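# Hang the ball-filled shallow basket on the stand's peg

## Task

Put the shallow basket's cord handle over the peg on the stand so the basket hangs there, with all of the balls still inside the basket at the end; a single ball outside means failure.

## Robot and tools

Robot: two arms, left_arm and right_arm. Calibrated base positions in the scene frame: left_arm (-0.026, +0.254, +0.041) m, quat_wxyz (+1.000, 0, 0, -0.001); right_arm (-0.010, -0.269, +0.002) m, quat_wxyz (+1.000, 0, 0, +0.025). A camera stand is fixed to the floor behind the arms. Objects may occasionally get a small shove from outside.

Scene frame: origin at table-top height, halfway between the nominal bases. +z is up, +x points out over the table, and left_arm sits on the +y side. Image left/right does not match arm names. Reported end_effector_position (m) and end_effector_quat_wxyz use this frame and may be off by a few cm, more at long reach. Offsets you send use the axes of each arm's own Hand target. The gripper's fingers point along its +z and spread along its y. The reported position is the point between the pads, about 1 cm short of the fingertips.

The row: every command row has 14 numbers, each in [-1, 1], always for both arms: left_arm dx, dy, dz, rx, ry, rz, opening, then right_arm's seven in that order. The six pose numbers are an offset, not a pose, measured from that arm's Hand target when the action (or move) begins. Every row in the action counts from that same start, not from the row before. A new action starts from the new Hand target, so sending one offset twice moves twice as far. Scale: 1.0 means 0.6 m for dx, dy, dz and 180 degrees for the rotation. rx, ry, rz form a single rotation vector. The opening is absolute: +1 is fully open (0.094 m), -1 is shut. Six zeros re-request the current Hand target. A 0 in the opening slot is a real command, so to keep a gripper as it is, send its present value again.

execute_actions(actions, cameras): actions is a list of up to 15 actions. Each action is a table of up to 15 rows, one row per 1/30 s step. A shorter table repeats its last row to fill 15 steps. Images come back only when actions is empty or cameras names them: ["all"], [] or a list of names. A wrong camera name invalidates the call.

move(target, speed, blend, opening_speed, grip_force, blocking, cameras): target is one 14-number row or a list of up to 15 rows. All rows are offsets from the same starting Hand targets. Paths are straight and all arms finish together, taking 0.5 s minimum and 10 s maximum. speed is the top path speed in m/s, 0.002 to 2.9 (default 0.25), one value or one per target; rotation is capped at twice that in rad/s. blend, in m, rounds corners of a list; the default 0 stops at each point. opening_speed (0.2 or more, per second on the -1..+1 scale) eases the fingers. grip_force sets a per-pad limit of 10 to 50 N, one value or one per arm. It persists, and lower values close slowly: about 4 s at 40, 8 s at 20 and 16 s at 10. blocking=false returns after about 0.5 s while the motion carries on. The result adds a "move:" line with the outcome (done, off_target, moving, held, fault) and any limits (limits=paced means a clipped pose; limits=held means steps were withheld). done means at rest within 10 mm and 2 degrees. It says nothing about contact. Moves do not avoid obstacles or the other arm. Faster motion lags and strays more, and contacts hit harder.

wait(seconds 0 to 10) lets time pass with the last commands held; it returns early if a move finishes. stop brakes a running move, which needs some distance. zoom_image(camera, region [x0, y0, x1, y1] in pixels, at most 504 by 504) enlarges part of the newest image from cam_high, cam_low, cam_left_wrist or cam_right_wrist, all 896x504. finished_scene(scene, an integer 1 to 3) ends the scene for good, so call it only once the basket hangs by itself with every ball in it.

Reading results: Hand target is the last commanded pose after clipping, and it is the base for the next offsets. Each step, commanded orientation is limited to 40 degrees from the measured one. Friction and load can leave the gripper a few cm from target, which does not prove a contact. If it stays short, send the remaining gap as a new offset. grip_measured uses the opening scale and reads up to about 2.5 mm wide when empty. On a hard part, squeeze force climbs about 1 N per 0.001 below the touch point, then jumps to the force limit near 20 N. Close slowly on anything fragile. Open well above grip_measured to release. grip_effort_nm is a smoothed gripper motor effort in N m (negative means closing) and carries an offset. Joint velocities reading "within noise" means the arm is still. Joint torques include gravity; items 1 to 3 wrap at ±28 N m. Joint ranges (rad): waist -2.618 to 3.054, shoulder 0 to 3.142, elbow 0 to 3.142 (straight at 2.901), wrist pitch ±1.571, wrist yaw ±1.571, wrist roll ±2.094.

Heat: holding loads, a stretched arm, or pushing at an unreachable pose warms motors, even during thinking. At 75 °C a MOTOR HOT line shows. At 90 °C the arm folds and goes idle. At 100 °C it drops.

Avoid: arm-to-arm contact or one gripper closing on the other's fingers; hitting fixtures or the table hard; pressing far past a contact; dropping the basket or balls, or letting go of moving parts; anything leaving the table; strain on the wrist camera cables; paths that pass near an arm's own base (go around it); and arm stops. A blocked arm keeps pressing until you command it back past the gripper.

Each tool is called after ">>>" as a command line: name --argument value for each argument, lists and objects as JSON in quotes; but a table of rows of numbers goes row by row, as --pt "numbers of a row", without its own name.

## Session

>>> execute_actions --actions '[]'

Scene clock: 0.00 s.
left_arm: end_effector_position=(+0.3677, +0.2233, +0.1646) grip_measured=+1.000 grip_effort_nm=n/a end_effector_quat_wxyz=(+0.621, +0.036, +0.783, +0.010) | right_arm: end_effector_position=(+0.3807, -0.2765, +0.1104) grip_measured=+1.000 grip_effort_nm=n/a end_effector_quat_wxyz=(+0.570, +0.057, +0.819, -0.027)
Joint positions: left_arm=[-0.117 1.486 0.327 0.928 -0.087 0.043 0.094] | right_arm=[0.001 1.436 0.379 0.697 0.157 0.081 0.094]
Joint velocities: within noise
Joint torques (N m): no reading
Motor temperatures (°C): left_arm=[23 31 40 29 26 26 28] | right_arm=[25 27 32 29 24 24 25]
Heat: left arm: 40 °C; right arm: 32 °C.
Hand target: left_arm +0.3677, +0.2234, +0.1639; +0.619, +0.036, +0.785, +0.011 | right_arm +0.3802, -0.2767, +0.1093; +0.567, +0.057, +0.821, -0.028
Tool commands: left_gripper/opening=+1.0 right_gripper/opening=+1.0

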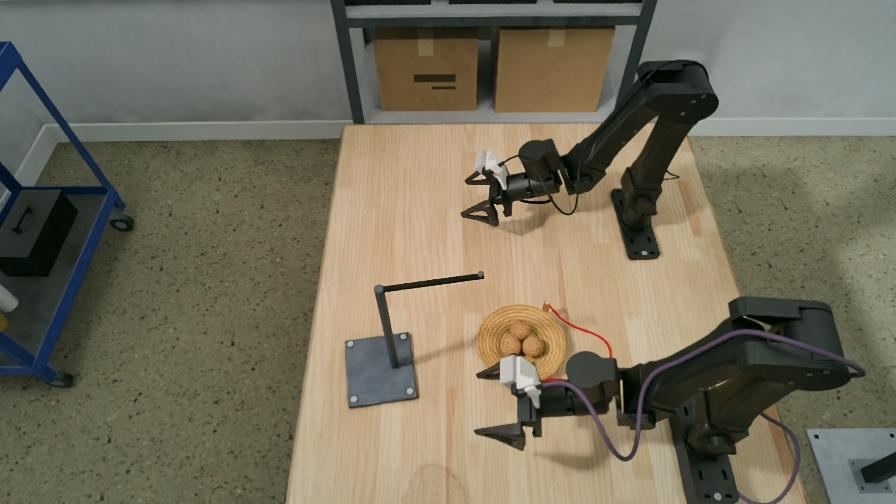

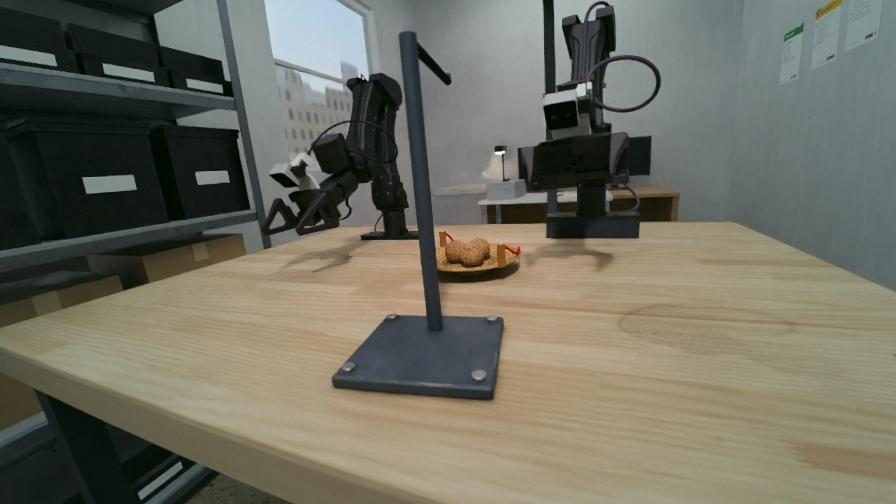

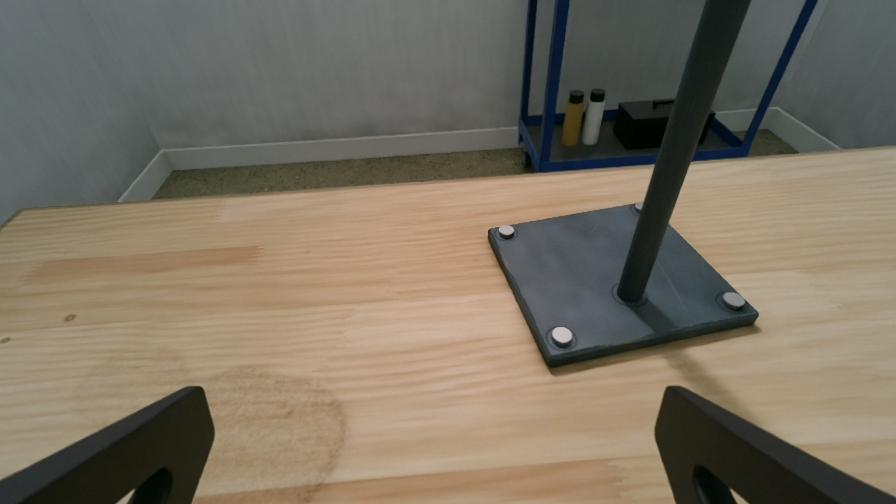

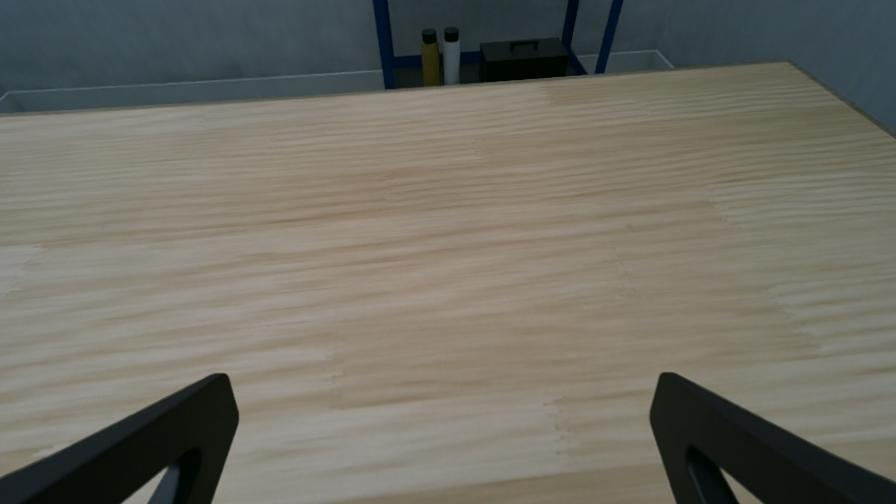

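>>> move --target '[-0.0212,-0.1642,-0.3545,0.5024,0.1805,0.5183,1,0,0,0,0,0,0,1]' --speed 0.35 --cameras '["all"]'

Scene clock: 44.13 s.
left_arm: end_effector_position=(+0.1612, +0.1314, +0.2176) grip_measured=+1.000 grip_effort_nm=-0.03 end_effector_quat_wxyz=(+0.045, +0.896, +0.436, -0.072) | right_arm: end_effector_position=(+0.3807, -0.2765, +0.1104) grip_measured=+1.000 grip_effort_nm=0.02 end_effector_quat_wxyz=(+0.570, +0.057, +0.819, -0.027)
Joint positions: left_arm=[-0.446 1.411 1.352 -1.531 0.169 1.789 0.094] | right_arm=[0.001 1.436 0.379 0.697 0.157 0.081 0.094]
Joint torques (N m): left_arm=[-0.46 -3.47 8.27 -0.14 0.14 0.12] | right_arm=[0.06 -5.79 6.34 1.48 0.04 -0.01]
Heat: left arm: 43 °C; right arm: 34 °C.
Hand target: left_arm +0.1597, +0.1302, +0.2201; +0.038, +0.899, +0.429, -0.079 | right_arm +0.3802, -0.2767, +0.1093; +0.567, +0.057, +0.821, -0.028
Off the commanded pose: left_arm 0.003 m, 2 deg | right_arm 0.001 m, 0 deg.
joint sent to its limit (left arm) — joint 4 (wrist pitch), lower limit. The joint targets still meet the commanded pose.
move: done

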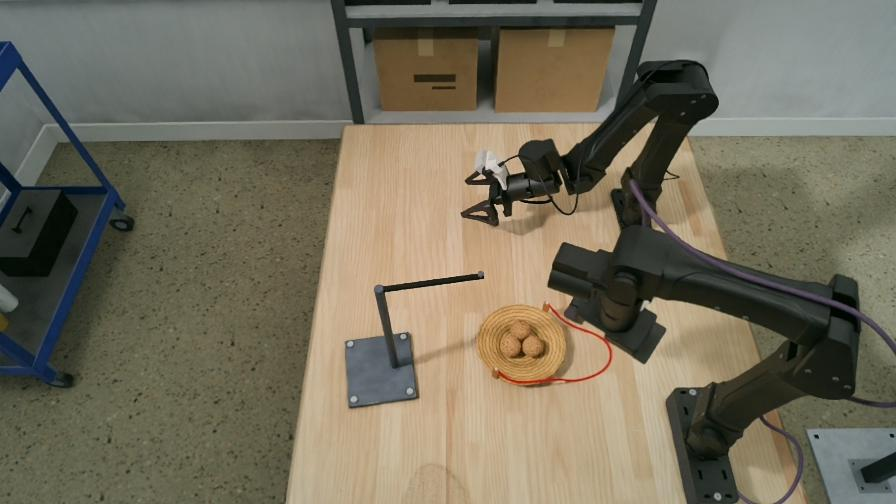

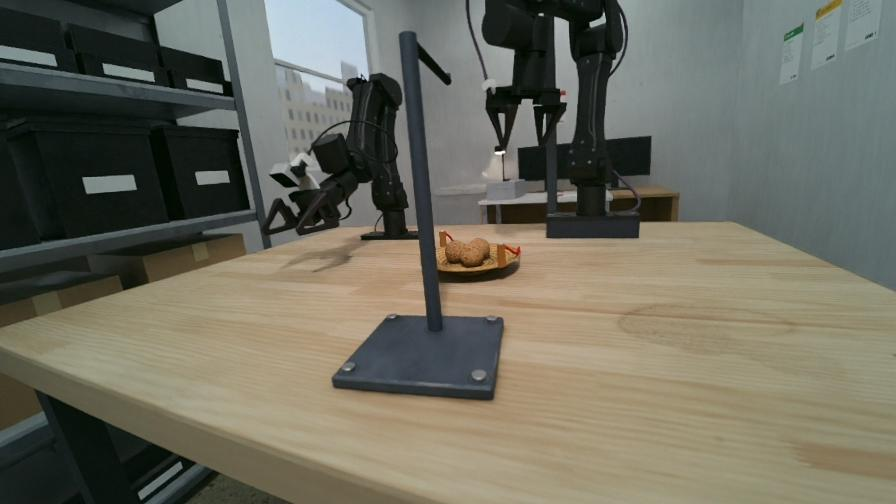

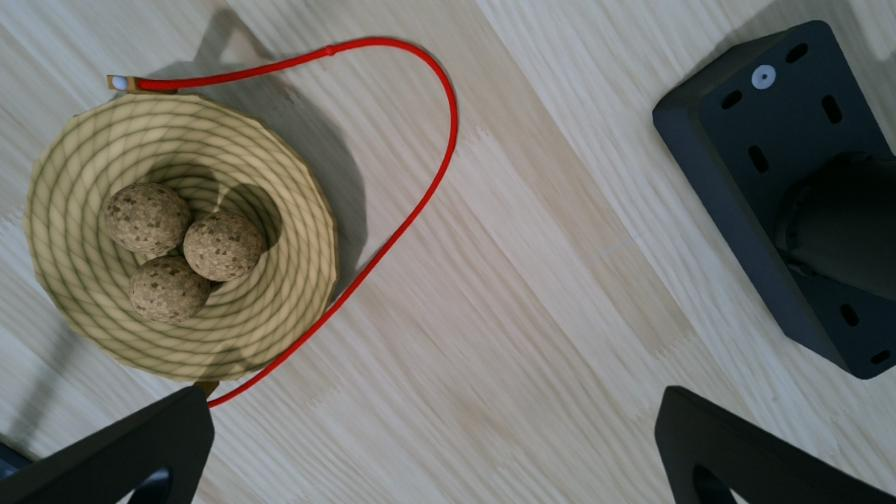

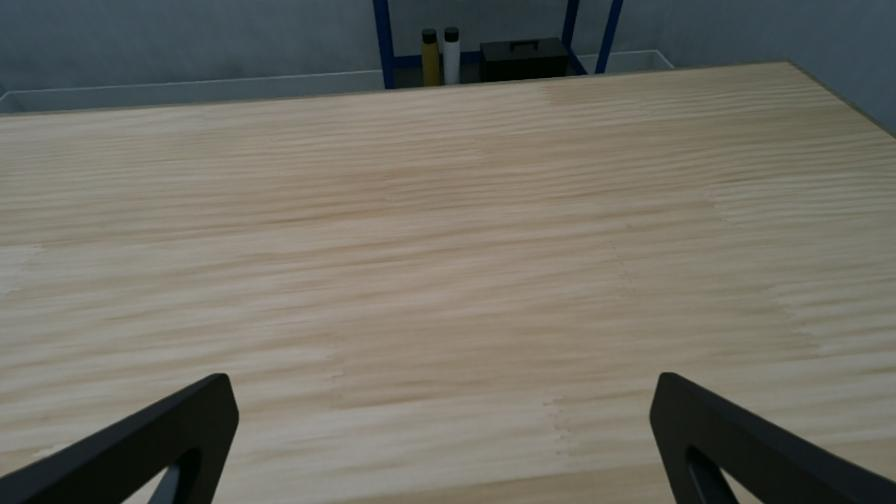

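>>> move --target '[-0.005,-0.0245,0.2885,0,0,0,1,0,0,0,0,0,0,1]' --speed 0.2 --cameras '["cam_left_wrist"]'

Scene clock: 98.30 s.
left_arm: end_effector_position=(+0.1317, +0.1142, +0.0561) grip_measured=+1.000 grip_effort_nm=-0.03 end_effector_quat_wxyz=(+0.043, +0.899, +0.429, -0.072) | right_arm: end_effector_position=(+0.3807, -0.2765, +0.1104) grip_measured=+1.000 grip_effort_nm=0.02 end_effector_quat_wxyz=(+0.570, +0.057, +0.819, -0.027)
Joint positions: left_arm=[-0.584 1.437 0.715 -0.848 0.168 1.666 0.094] | right_arm=[0.001 1.436 0.379 0.697 0.157 0.081 0.094]
Joint torques (N m): left_arm=[-0.51 -3.21 4.75 0.33 0.18 -0.06] | right_arm=[0.08 -5.78 6.31 1.48 0.05 -0.01]
Motor temperatures (°C): left_arm=[23 31 45 30 26 26 28] | right_arm=[24 28 34 34 23 24 25]
Heat: left arm: 45 °C; right arm: 34 °C.
Hand target: left_arm +0.1276, +0.1138, +0.0501; +0.038, +0.899, +0.429, -0.079 | right_arm +0.3802, -0.2767, +0.1093; +0.567, +0.057, +0.821, -0.028
Off the commanded pose: left_arm 0.007 m, 1 deg | right_arm 0.001 m, 0 deg.
move: done
Images, in order (width x height): cam_left_wrist 896x504.

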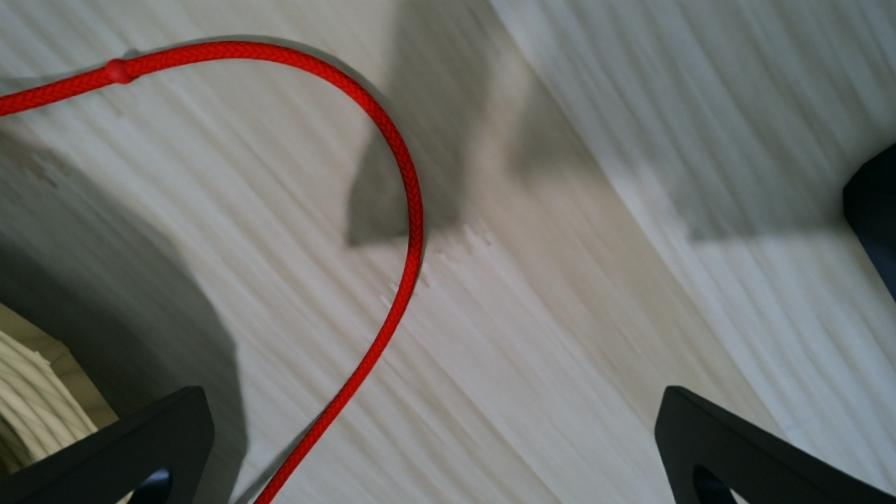

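>>> move --target '[0.0028,0.0195,0.0638,0,0,0,0.9,0,0,0,0,0,0,1]' --speed 0.1 --cameras '["cam_left_wrist"]'

Scene clock: 120.57 s.
left_arm: end_effector_position=(+0.1386, +0.1023, +0.0184) grip_measured=+0.903 grip_effort_nm=-0.17 end_effector_quat_wxyz=(+0.044, +0.900, +0.429, -0.072) | right_arm: end_effector_position=(+0.3807, -0.2765, +0.1104) grip_measured=+1.000 grip_effort_nm=0.02 end_effector_quat_wxyz=(+0.570, +0.057, +0.819, -0.027)
Joint positions: left_arm=[-0.611 1.581 0.668 -0.652 0.168 1.639 0.089] | right_arm=[0.001 1.436 0.379 0.697 0.157 0.081 0.094]
Joint torques (N m): left_arm=[-0.51 -3.97 4.14 0.37 0.19 -0.07] | right_arm=[0.08 -5.79 6.34 1.47 0.03 -0.02]
Heat: left arm: 43 °C; right arm: 34 °C.
Hand target: left_arm +0.1335, +0.1025, +0.0121; +0.038, +0.899, +0.429, -0.079 | right_arm +0.3802, -0.2767, +0.1093; +0.567, +0.057, +0.821, -0.028
Off the commanded pose: left_arm 0.008 m, 1 deg | right_arm 0.001 m, 0 deg.
move: done
Images, in order (width x height): cam_left_wrist 896x504.

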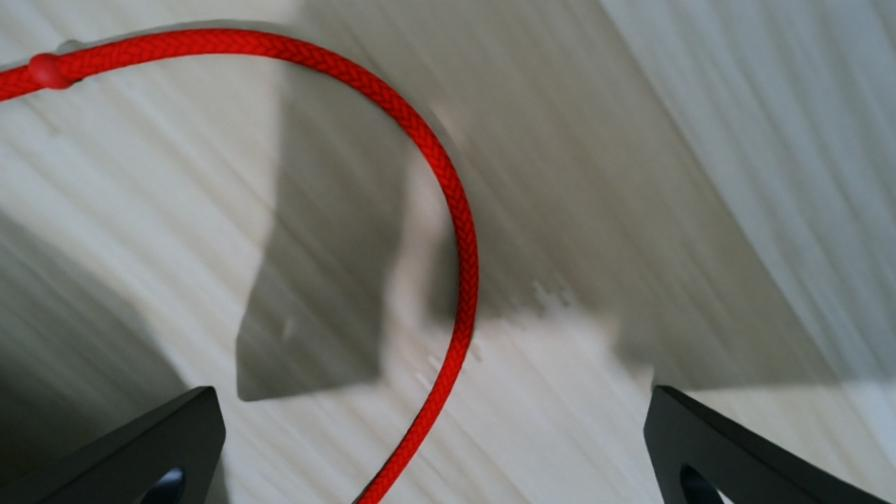

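>>> move --pt "0.0017 0 0.0098 0 0 0 0.9 0 0 0 0 0 0 1" --pt "0.0017 0 0.0098 0 0 0 -1 0 0 0 0 0 0 1" --speed 0.05 --grip_force '[40,50]' --cameras '["cam_left_wrist"]'

Scene clock: 136.50 s.
left_arm: end_effector_position=(+0.1392, +0.1019, +0.0127) grip_measured=-0.976 grip_effort_nm=-0.83 end_effector_quat_wxyz=(+0.045, +0.900, +0.429, -0.071) | right_arm: end_effector_position=(+0.3807, -0.2765, +0.1104) grip_measured=+1.000 grip_effort_nm=0.02 end_effector_quat_wxyz=(+0.570, +0.057, +0.819, -0.027)
Joint positions: left_arm=[-0.611 1.599 0.658 -0.622 0.168 1.638 0.001] | right_arm=[0.001 1.436 0.379 0.697 0.157 0.081 0.094]
Joint torques (N m): left_arm=[-0.54 -4 3.95 0.38 0.19 -0.06] | right_arm=[0.05 -5.76 6.3 1.47 0.04 -0.02]
Heat: left arm: 42 °C; right arm: 34 °C.
Hand target: left_arm +0.1334, +0.1025, +0.0062; +0.038, +0.899, +0.429, -0.079 | right_arm +0.3802, -0.2767, +0.1093; +0.567, +0.057, +0.821, -0.028
Off the commanded pose: left_arm 0.009 m, 1 deg | right_arm 0.001 m, 0 deg.
grip_force (N): 40, 50
move: done
Images, in order (width x height): cam_left_wrist 896x504.

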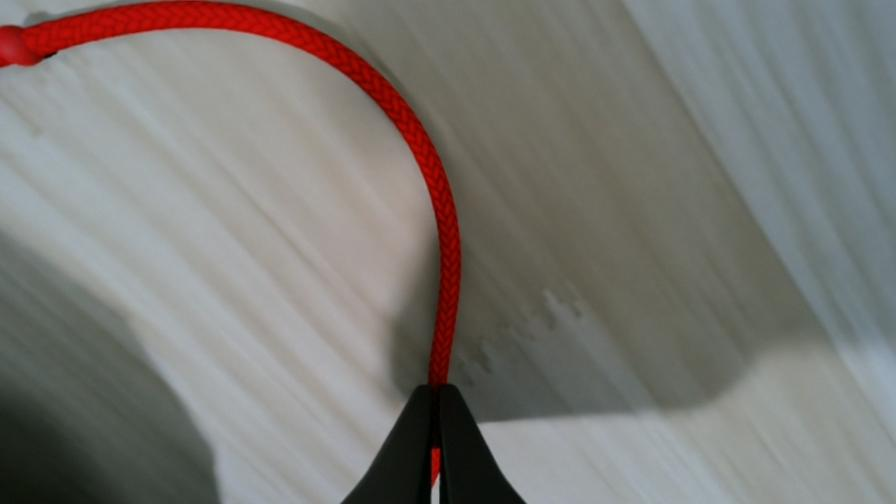

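>>> move --pt "0.0062 0.0917 -0.1767 0 0 0 -1 0 0 0 0 0 0 1" --pt "0.0353 0.257 -0.3005 -0.065 -0.1078 -0.1783 -1 0 0 0 0 0 0 1" --pt "0.0107 0.257 -0.44 -0.065 -0.1078 -0.1783 -1 0 0 0 0 0 0 1" --speed '[0.12,0.12,0.06]' --blend '[0.03,0.02,0]' --cameras '["all"]'

>>> zoom_image --camera "cam_low" --region '[380, 50, 580, 290]'

Scene clock: 175.93 s.
left_arm: end_effector_position=(+0.2852, +0.0470, +0.2673) grip_measured=-0.993 grip_effort_nm=-0.38 end_effector_quat_wxyz=(+0.183, +0.718, +0.648, -0.176) | right_arm: end_effector_position=(+0.3807, -0.2765, +0.1104) grip_measured=+1.000 grip_effort_nm=0.02 end_effector_quat_wxyz=(+0.570, +0.057, +0.819, -0.027)
Joint positions: left_arm=[-0.361 1.809 1.881 -1.461 0.483 1.266 0] | right_arm=[0.001 1.436 0.379 0.697 0.157 0.081 0.094]
Joint torques (N m): left_arm=[0.62 -7.01 8.42 0.27 0.48 -0.03] | right_arm=[0.02 -5.74 6.3 1.48 0.03 -0.01]
Heat: left arm: 42 °C; right arm: 35 °C.
Hand target: left_arm +0.2861, +0.0461, +0.2650; +0.175, +0.712, +0.652, -0.191 | right_arm +0.3802, -0.2767, +0.1093; +0.567, +0.057, +0.821, -0.028
Off the commanded pose: left_arm 0.003 m, 2 deg | right_arm 0.001 m, 0 deg.
grip_force (N): 40, 50
move: done

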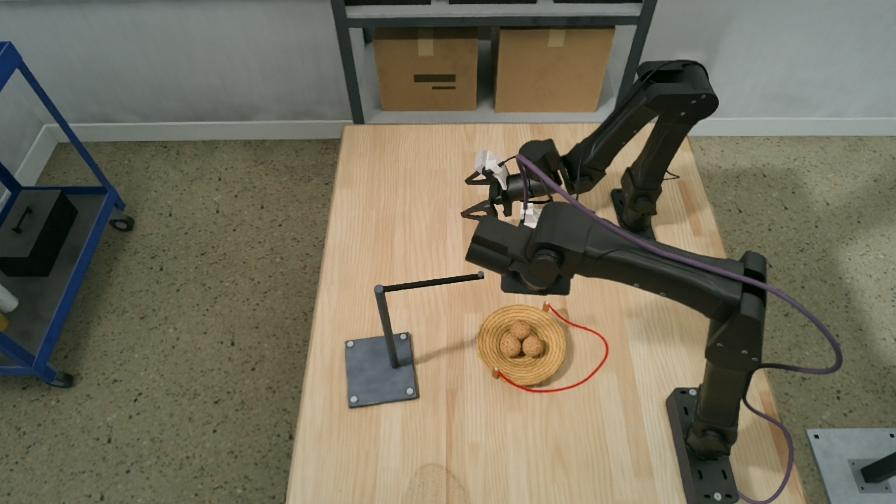

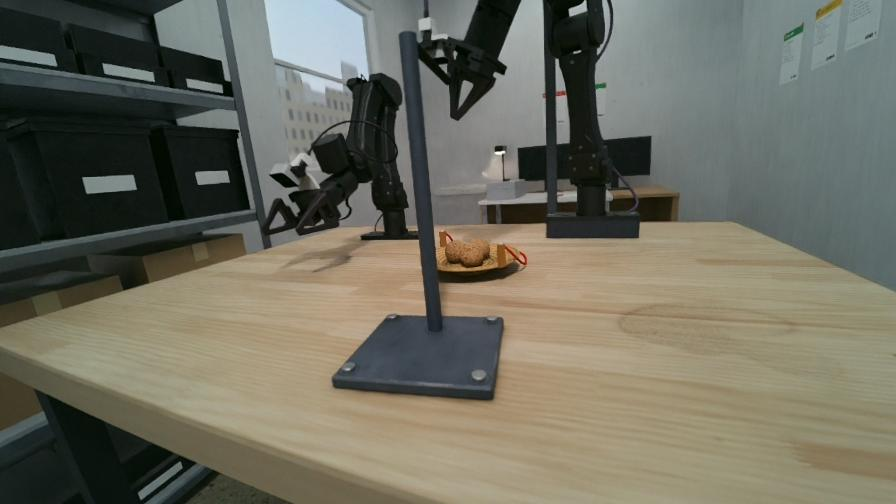

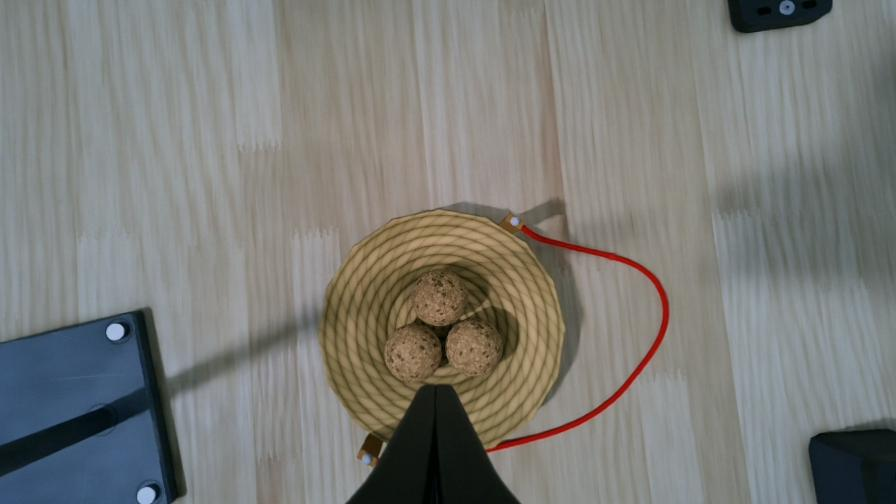

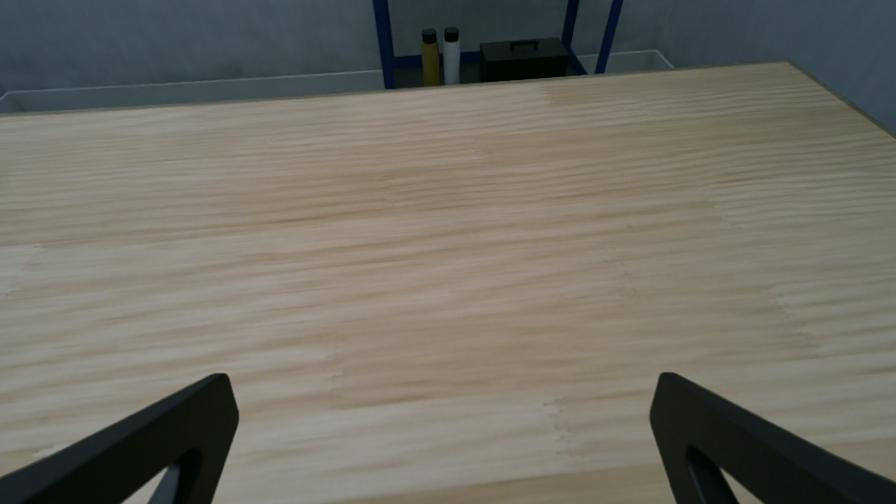

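Scaled by 2.100 from the camera's 896x504 image, which has a finer 1280x720 frame.

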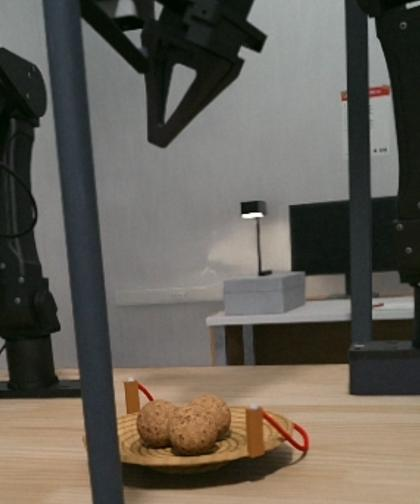

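>>> move --pt "0.1468 -0.1658 0.1365 0.04 0.065 0.107 0.9 0 0 0 0 0 0 1" --pt "0.2687 -0.2793 0.2818 0.065 0.1078 0.1783 0.9 0 0 0 0 0 0 1" --speed '[0.25,0.2]' --blend '[0.04,0]' --cameras '["cam_left_wrist"]'

Scene clock: 210.30 s.
left_arm: end_effector_position=(+0.1242, +0.1177, +0.0366) grip_measured=+0.897 grip_effort_nm=0.12 end_effector_quat_wxyz=(+0.026, +0.895, +0.438, -0.083) | right_arm: end_effector_position=(+0.3807, -0.2765, +0.1104) grip_measured=+1.000 grip_effort_nm=0.02 end_effector_quat_wxyz=(+0.570, +0.057, +0.819, -0.027)
Joint positions: left_arm=[-0.588 1.491 0.671 -0.79 0.17 1.646 0.089] | right_arm=[0.001 1.436 0.379 0.697 0.157 0.081 0.094]
Joint torques (N m): left_arm=[-0.42 -7.16 4.34 0.29 0.16 0.12] | right_arm=[0.06 -5.74 6.3 1.47 0.03 -0.01]
Heat: left arm: 43 °C; right arm: 35 °C.
Hand target: left_arm +0.1240, +0.1156, +0.0379; +0.038, +0.899, +0.429, -0.079 | right_arm +0.3802, -0.2767, +0.1093; +0.567, +0.057, +0.821, -0.028
Off the commanded pose: left_arm 0.003 m, 2 deg | right_arm 0.001 m, 0 deg.
grip_force (N): 40, 50
move: done
Images, in order (width x height): cam_left_wrist 896x504.

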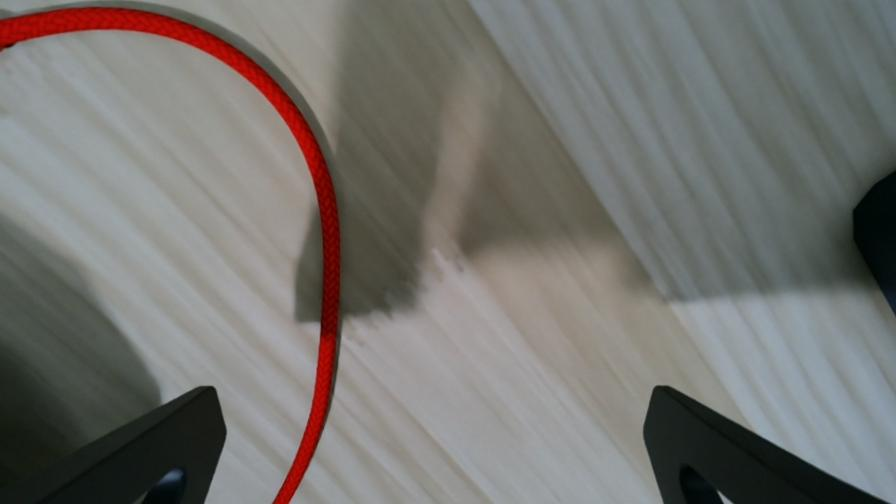

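>>> move --target '[0.0027,0.0372,0.0653,0,0,0,0.7,0,0,0,0,0,0,1]' --speed 0.1 --cameras '["cam_left_wrist"]'

Scene clock: 235.17 s.
left_arm: end_effector_position=(+0.1367, +0.1027, +0.0121) grip_measured=+0.702 grip_effort_nm=-0.12 end_effector_quat_wxyz=(+0.033, +0.899, +0.430, -0.079) | right_arm: end_effector_position=(+0.3807, -0.2765, +0.1104) grip_measured=+1.000 grip_effort_nm=0.02 end_effector_quat_wxyz=(+0.570, +0.057, +0.819, -0.027)
Joint positions: left_arm=[-0.613 1.617 0.673 -0.646 0.17 1.636 0.08] | right_arm=[0.001 1.436 0.379 0.697 0.157 0.081 0.094]
Joint torques (N m): left_arm=[-0.83 -1.88 3.74 0.97 0.18 -0.08] | right_arm=[0.09 -5.79 6.31 1.47 0.04 -0.02]
Heat: left arm: 41 °C; right arm: 35 °C.
Hand target: left_arm +0.1381, +0.0974, -0.0009; +0.038, +0.899, +0.429, -0.079 | right_arm +0.3802, -0.2767, +0.1093; +0.567, +0.057, +0.821, -0.028
Off the commanded pose: left_arm 0.014 m, 1 deg | right_arm 0.001 m, 0 deg.
grip_force (N): 40, 50
move: off_target (left_arm)
Images, in order (width x height): cam_left_wrist 896x504.

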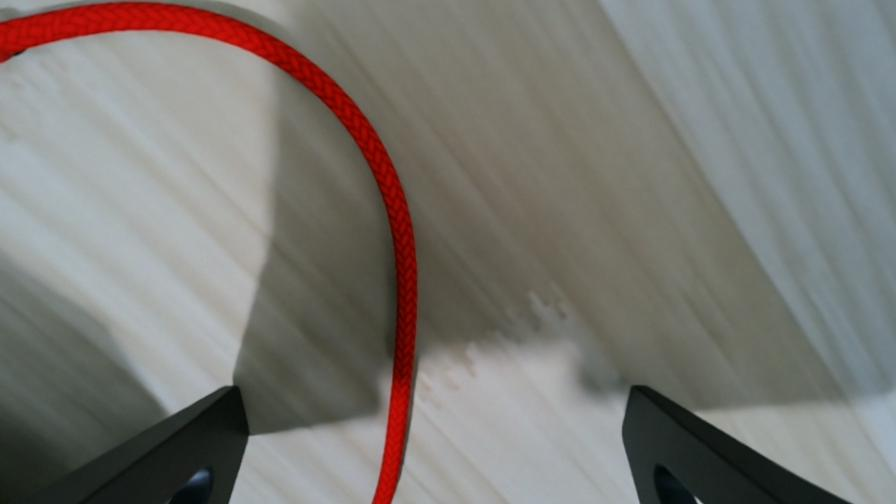

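>>> move --pt "0.0025 0.0075 -0.053 0 -0.0833 0 0.7 0 0 0 0 0 0 1" --pt "0.0098 0.0075 -0.012 0 -0.0833 0 0.7 0 0 0 0 0 0 1" --speed 0.1 --cameras '["cam_left_wrist"]'

Scene clock: 266.33 s.
left_arm: end_effector_position=(+0.1497, +0.1007, +0.0125) grip_measured=+0.702 grip_effort_nm=-0.12 end_effector_quat_wxyz=(+0.091, +0.883, +0.422, -0.185) | right_arm: end_effector_position=(+0.3807, -0.2765, +0.1104) grip_measured=+1.000 grip_effort_nm=0.02 end_effector_quat_wxyz=(+0.570, +0.057, +0.819, -0.027)
Joint positions: left_arm=[-0.412 1.739 0.746 -0.689 0.401 1.859 0.08] | right_arm=[0.001 1.436 0.379 0.697 0.157 0.081 0.094]
Joint torques (N m): left_arm=[0.4 -4.45 3.36 0.29 0.43 0.1] | right_arm=[0.06 -5.78 6.35 1.48 0.04 0]
Heat: left arm: 41 °C; right arm: 36 °C.
Hand target: left_arm +0.1461, +0.1000, +0.0051; +0.093, +0.881, +0.420, -0.195 | right_arm +0.3802, -0.2767, +0.1093; +0.567, +0.057, +0.821, -0.028
Off the commanded pose: left_arm 0.008 m, 1 deg | right_arm 0.001 m, 0 deg.
grip_force (N): 40, 50
move: done
Images, in order (width x height): cam_left_wrist 896x504.

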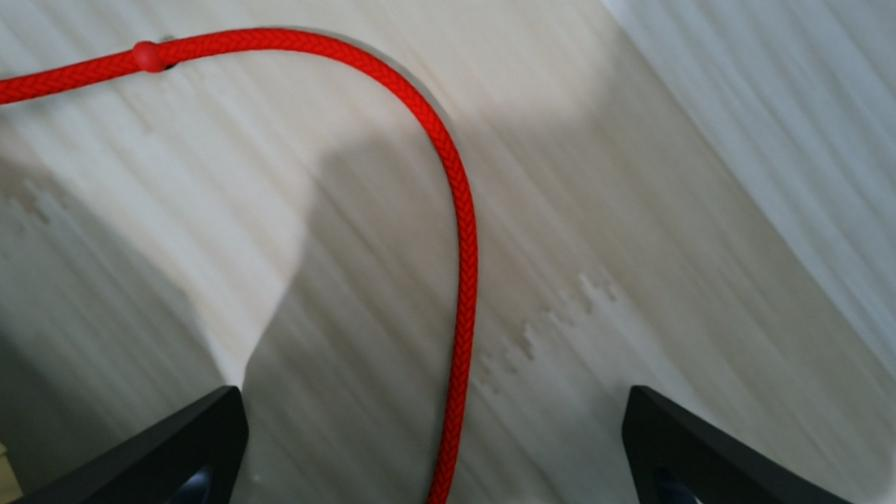

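>>> move --pt "-0.0012 -0.0073 0.0133 0 0 0 0.7 0 0 0 0 0 0 1" --pt "-0.0012 -0.0073 0.0133 0 0 0 -1 0 0 0 0 0 0 1" --speed 0.05 --grip_force '[50,50]' --opening_speed 0.6 --cameras '["cam_left_wrist"]'

Scene clock: 283.87 s.
left_arm: end_effector_position=(+0.1490, +0.0941, +0.0107) grip_measured=-0.979 grip_effort_nm=-0.92 end_effector_quat_wxyz=(+0.113, +0.880, +0.419, -0.192) | right_arm: end_effector_position=(+0.3807, -0.2765, +0.1104) grip_measured=+1.000 grip_effort_nm=0.02 end_effector_quat_wxyz=(+0.570, +0.057, +0.819, -0.027)
Joint positions: left_arm=[-0.41 1.739 0.723 -0.641 0.442 1.859 0.001] | right_arm=[0.001 1.436 0.379 0.697 0.157 0.081 0.094]
Joint velocities: left_arm=[0.002 -0.012 -0.022 0.051 0.037 -0.037 -0.004] | right_arm=[within noise]
Joint torques (N m): left_arm=[-0.57 -4.14 2.55 0.26 0.08 -0.01] | right_arm=[0.05 -5.75 6.32 1.48 0.03 -0.02]
Motor temperatures (°C): left_arm=[23 30 40 29 26 26 28] | right_arm=[24 28 34 36 23 24 25]
Heat: left arm: 40 °C; right arm: 36 °C.
Hand target: left_arm +0.1401, +0.0997, -0.0018; +0.093, +0.881, +0.420, -0.195 | right_arm +0.3802, -0.2767, +0.1093; +0.567, +0.057, +0.821, -0.028
Off the commanded pose: left_arm 0.016 m, 2 deg | right_arm 0.001 m, 0 deg.
move: off_target (left_arm); target 2's new opening was sent with left_arm's hand 0.015 m and 1 deg from that target
Images, in order (width x height): cam_left_wrist 896x504.

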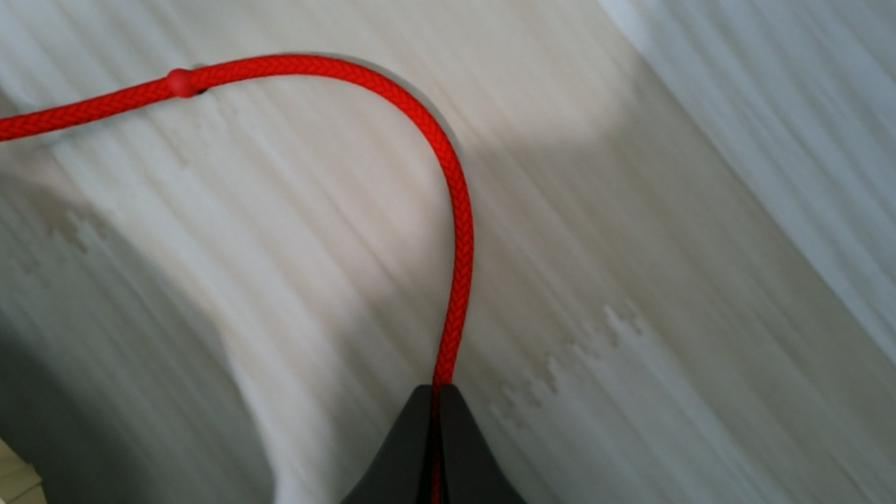

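>>> move --pt "-0.0012 -0.0 -0.005 0 0 0 0.3 0 0 0 0 0 0 1" --pt "0.0163 0.013 0.0112 0 0 0 0.3 0 0 0 0 0 0 1" --speed 0.06 --cameras '["cam_left_wrist","cam_low"]'

>>> zoom_image --camera "cam_low" --region '[440, 180, 560, 280]'

Scene clock: 304.73 s.
left_arm: end_effector_position=(+0.1552, +0.0894, +0.0100) grip_measured=+0.297 grip_effort_nm=0.13 end_effector_quat_wxyz=(+0.121, +0.875, +0.424, -0.202) | right_arm: end_effector_position=(+0.3807, -0.2765, +0.1104) grip_measured=+1.000 grip_effort_nm=0.02 end_effector_quat_wxyz=(+0.570, +0.057, +0.819, -0.027)
Joint positions: left_arm=[-0.401 1.772 0.749 -0.638 0.467 1.858 0.061] | right_arm=[0.001 1.436 0.379 0.697 0.157 0.081 0.094]
Joint torques (N m): left_arm=[-0.1 -2.11 2.5 0.53 -0.15 0.17] | right_arm=[0.05 -5.79 6.28 1.47 0.05 -0.01]
Heat: left arm: 40 °C; right arm: 36 °C.
Hand target: left_arm +0.1499, +0.0995, -0.0120; +0.093, +0.881, +0.420, -0.196 | right_arm +0.3802, -0.2767, +0.1093; +0.567, +0.057, +0.821, -0.028
Off the commanded pose: left_arm 0.025 m, 3 deg | right_arm 0.001 m, 0 deg.
move: off_target (left_arm)
Images, in order (width x height): cam_low 896x504, cam_left_wrist 896x504.

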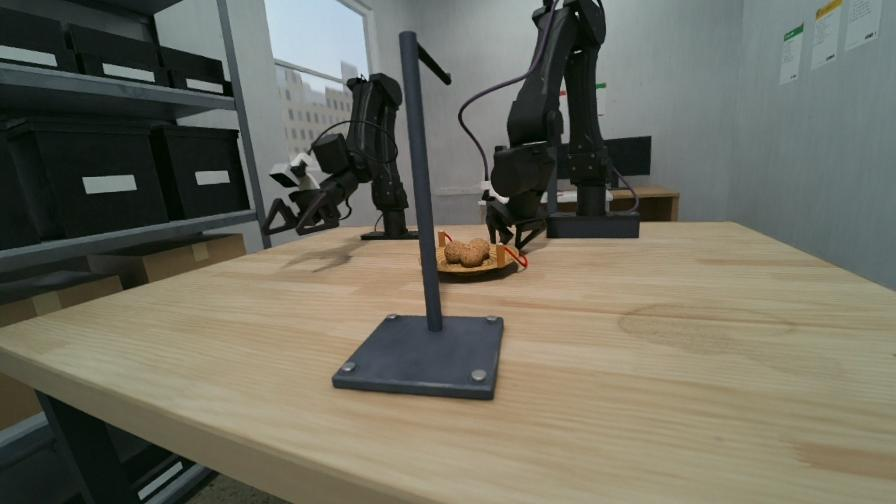

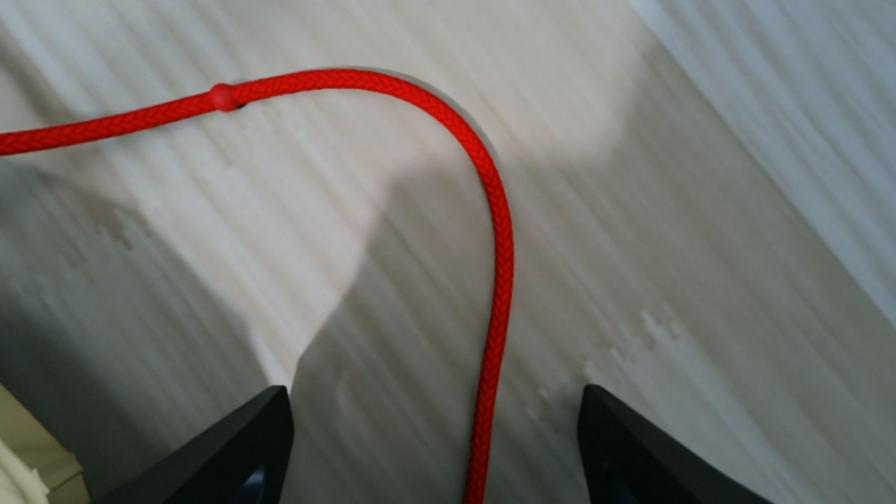

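Scaled by 4.200 from the camera's 896x504 image, which has a finer 1280x720 frame.

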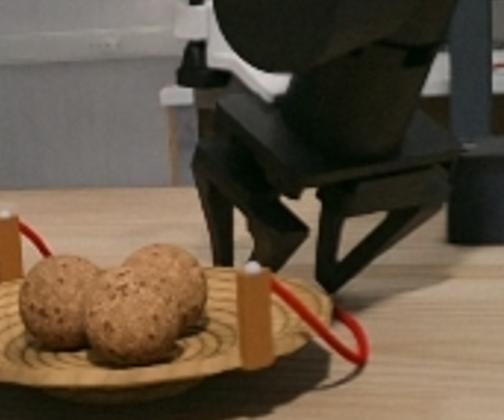

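>>> move --pt "-0.0163 -0.001 -0.0512 0 0 0 0.5 0 0 0 0 0 0 1" --pt "-0.0043 -0.001 -0.0255 0 0 0 0.5 0 0 0 0 0 0 1" --speed 0.08 --cameras '["cam_left_wrist"]'

Scene clock: 316.23 s.
left_arm: end_effector_position=(+0.1501, +0.1009, +0.0123) grip_measured=+0.497 grip_effort_nm=0.12 end_effector_quat_wxyz=(+0.094, +0.881, +0.420, -0.197) | right_arm: end_effector_position=(+0.3807, -0.2765, +0.1104) grip_measured=+1.000 grip_effort_nm=0.02 end_effector_quat_wxyz=(+0.570, +0.057, +0.819, -0.027)
Joint positions: left_arm=[-0.394 1.758 0.758 -0.702 0.422 1.883 0.07] | right_arm=[0.001 1.436 0.379 0.697 0.157 0.081 0.094]
Joint torques (N m): left_arm=[0.69 -4.25 3.78 0.35 0.21 0.08] | right_arm=[0.05 -5.76 6.32 1.46 0.03 -0.01]
Heat: left arm: 39 °C; right arm: 36 °C.
Hand target: left_arm +0.1521, +0.1030, +0.0029; +0.093, +0.881, +0.420, -0.195 | right_arm +0.3802, -0.2767, +0.1093; +0.567, +0.057, +0.821, -0.028
Off the commanded pose: left_arm 0.010 m, 0 deg | right_arm 0.001 m, 0 deg.
move: done
Images, in order (width x height): cam_left_wrist 896x504.

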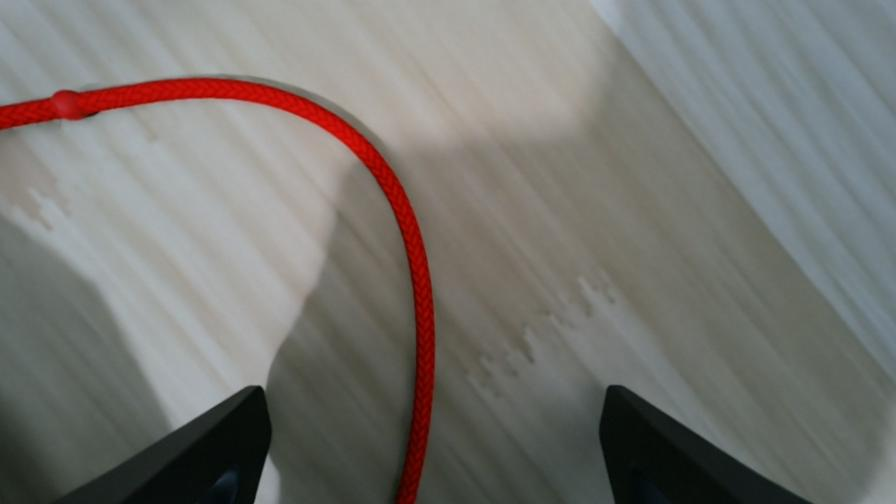

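>>> move --pt "0.0042 0 0.009 0 0 0 0.5 0 0 0 0 0 0 1" --pt "0.0042 0 0.009 0 0 0 -1 0 0 0 0 0 0 1" --speed 0.05 --opening_speed 0.6 --cameras '["cam_left_wrist"]'

>>> zoom_image --camera "cam_left_wrist" --region '[340, 300, 540, 504]'

Scene clock: 325.97 s.
left_arm: end_effector_position=(+0.1568, +0.0953, +0.0106) grip_measured=-0.983 grip_effort_nm=-0.95 end_effector_quat_wxyz=(+0.114, +0.881, +0.417, -0.195) | right_arm: end_effector_position=(+0.3807, -0.2765, +0.1104) grip_measured=+1.000 grip_effort_nm=0.02 end_effector_quat_wxyz=(+0.570, +0.057, +0.819, -0.027)
Joint positions: left_arm=[-0.389 1.77 0.758 -0.661 0.445 1.889 0.001] | right_arm=[0.001 1.436 0.379 0.697 0.157 0.081 0.094]
Joint torques (N m): left_arm=[0.29 -3.79 3.17 0.24 0.01 0.03] | right_arm=[0.08 -5.75 6.34 1.48 0.04 -0.02]
Heat: left arm: 39 °C; right arm: 36 °C.
Hand target: left_arm +0.1521, +0.1031, -0.0030; +0.093, +0.881, +0.420, -0.195 | right_arm +0.3802, -0.2767, +0.1093; +0.567, +0.057, +0.821, -0.028
Off the commanded pose: left_arm 0.016 m, 2 deg | right_arm 0.001 m, 0 deg.
move: off_target (left_arm); target 2's new opening was sent with left_arm's hand 0.015 m and 1 deg from that target
Images, in order (width x height): cam_left_wrist 896x504.

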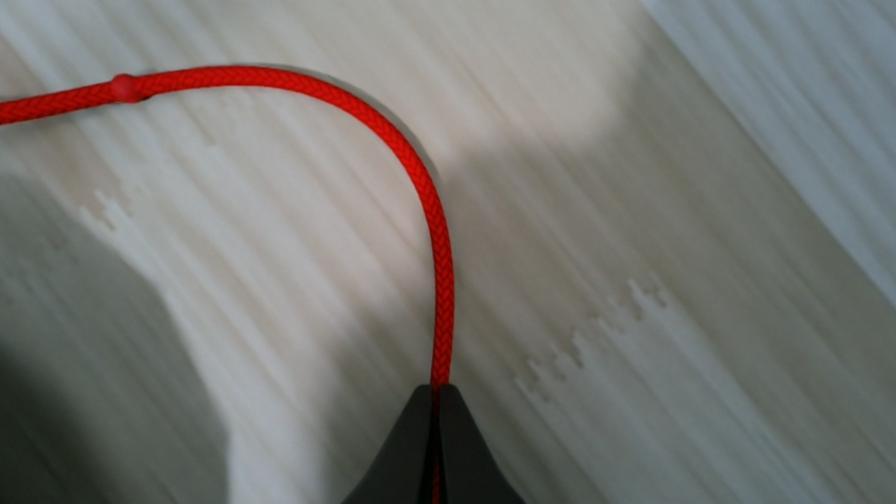

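Scaled by 2.471 from the camera's 896x504 image, which has a finer 1280x720 frame.

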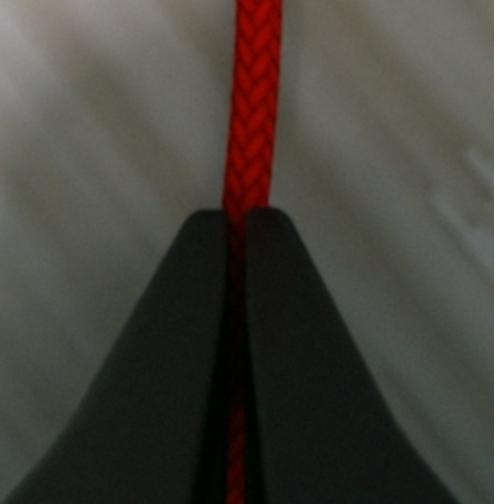

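>>> move --pt "0.0 0 0.0 0 0 0 -0.75 0 0 0 0 0 0 1" --pt "0.0063 0 0.0136 0 0 0 -0.75 0 0 0 0 0 0 1" --pt "0.0063 0 0.0136 0 0 0 -1 0 0 0 0 0 0 1" --speed 0.04 --opening_speed 0.6 --cameras '["cam_left_wrist"]'

>>> zoom_image --camera "cam_left_wrist" --region '[340, 300, 540, 504]'

Scene clock: 356.43 s.
left_arm: end_effector_position=(+0.1574, +0.0925, +0.0101) grip_measured=-0.983 grip_effort_nm=-0.95 end_effector_quat_wxyz=(+0.122, +0.877, +0.419, -0.203) | right_arm: end_effector_position=(+0.3807, -0.2765, +0.1104) grip_measured=+1.000 grip_effort_nm=0.02 end_effector_quat_wxyz=(+0.570, +0.057, +0.819, -0.027)
Joint positions: left_arm=[-0.383 1.779 0.758 -0.65 0.468 1.889 0.001] | right_arm=[0.001 1.436 0.379 0.697 0.157 0.081 0.094]
Joint torques (N m): left_arm=[-0.14 -2.52 2.21 0.53 -0.19 0.04] | right_arm=[0.05 -5.75 6.31 1.48 0.04 -0.01]
Heat: left arm: 39 °C; right arm: 36 °C.
Hand target: left_arm +0.1521, +0.1030, -0.0120; +0.093, +0.881, +0.420, -0.195 | right_arm +0.3802, -0.2767, +0.1093; +0.567, +0.057, +0.821, -0.028
Off the commanded pose: left_arm 0.025 m, 3 deg | right_arm 0.001 m, 0 deg.
move: off_target (left_arm); target 3's new opening was sent with left_arm's hand 0.024 m and 3 deg from that target
Images, in order (width x height): cam_left_wrist 896x504.

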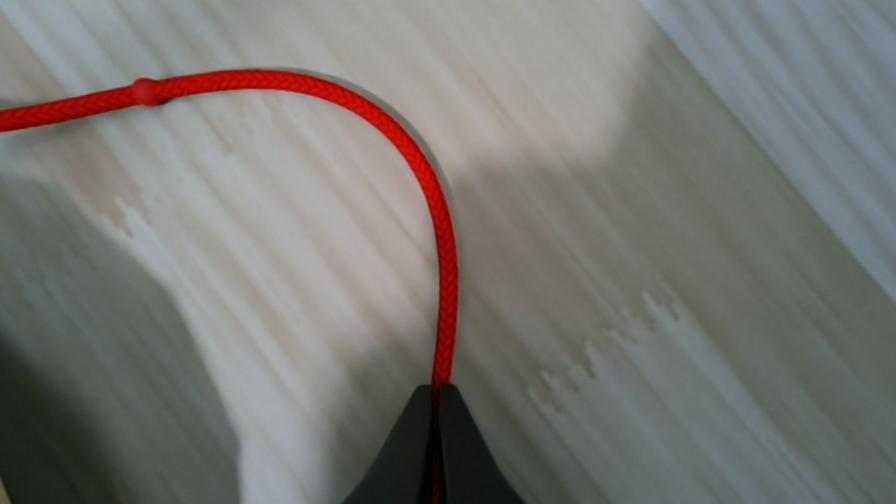

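Scaled by 2.471 from the camera's 896x504 image, which has a finer 1280x720 frame.

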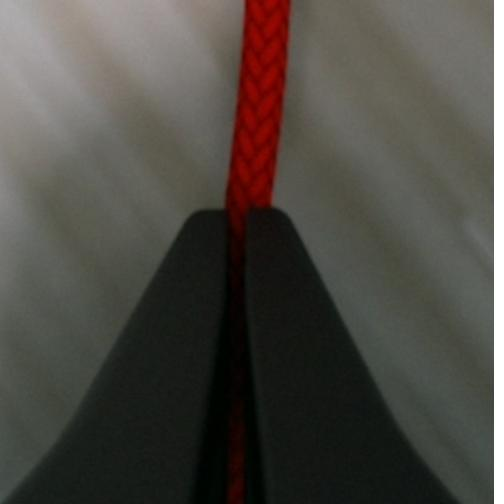

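>>> move --pt "0 0 -0.01 0 0 0 -0.3 0 0 0 0 0 0 1" --pt "-0.0327 0.0133 -0.0803 0 -0.1389 0 -0.3 0 0 0 0 0 0 1" --pt "-0.0143 0.0133 -0.0412 0 -0.1389 0 -0.3 0 0 0 0 0 0 1" --speed 0.1 --cameras '["cam_left_wrist"]'

Scene clock: 405.33 s.
left_arm: end_effector_position=(+0.1609, +0.1016, +0.0185) grip_measured=-0.303 grip_effort_nm=0.12 end_effector_quat_wxyz=(+0.153, +0.818, +0.440, -0.338) | right_arm: end_effector_position=(+0.3807, -0.2765, +0.1104) grip_measured=+1.000 grip_effort_nm=0.03 end_effector_quat_wxyz=(+0.570, +0.057, +0.819, -0.027)
Joint positions: left_arm=[-0.202 1.981 0.903 -0.883 0.67 2.087 0.033] | right_arm=[0.001 1.436 0.379 0.697 0.157 0.081 0.094]
Joint torques (N m): left_arm=[0.55 -6.13 3.22 -0.36 0.59 0.12] | right_arm=[0.05 -5.78 6.32 1.48 0.04 -0.01]
Heat: left arm: 39 °C; right arm: 36 °C.
Hand target: left_arm +0.1600, +0.1001, +0.0140; +0.182, +0.818, +0.390, -0.382 | right_arm +0.3802, -0.2767, +0.1093; +0.567, +0.057, +0.821, -0.028
Off the commanded pose: left_arm 0.005 m, 8 deg | right_arm 0.001 m, 0 deg.
joint sent to its limit (left arm) — joint 6 (wrist roll), upper limit. The joint targets are off in orientation, not in position.
move: off_target (left_arm)
Images, in order (width x height): cam_left_wrist 896x504.

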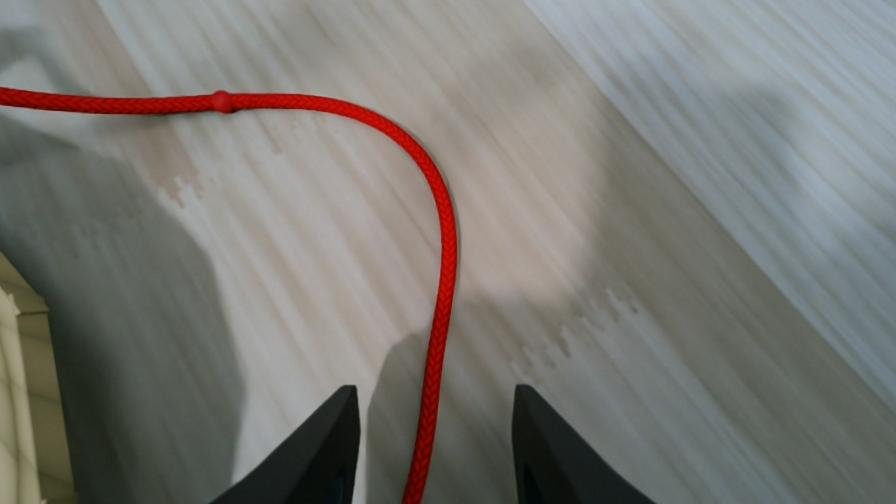

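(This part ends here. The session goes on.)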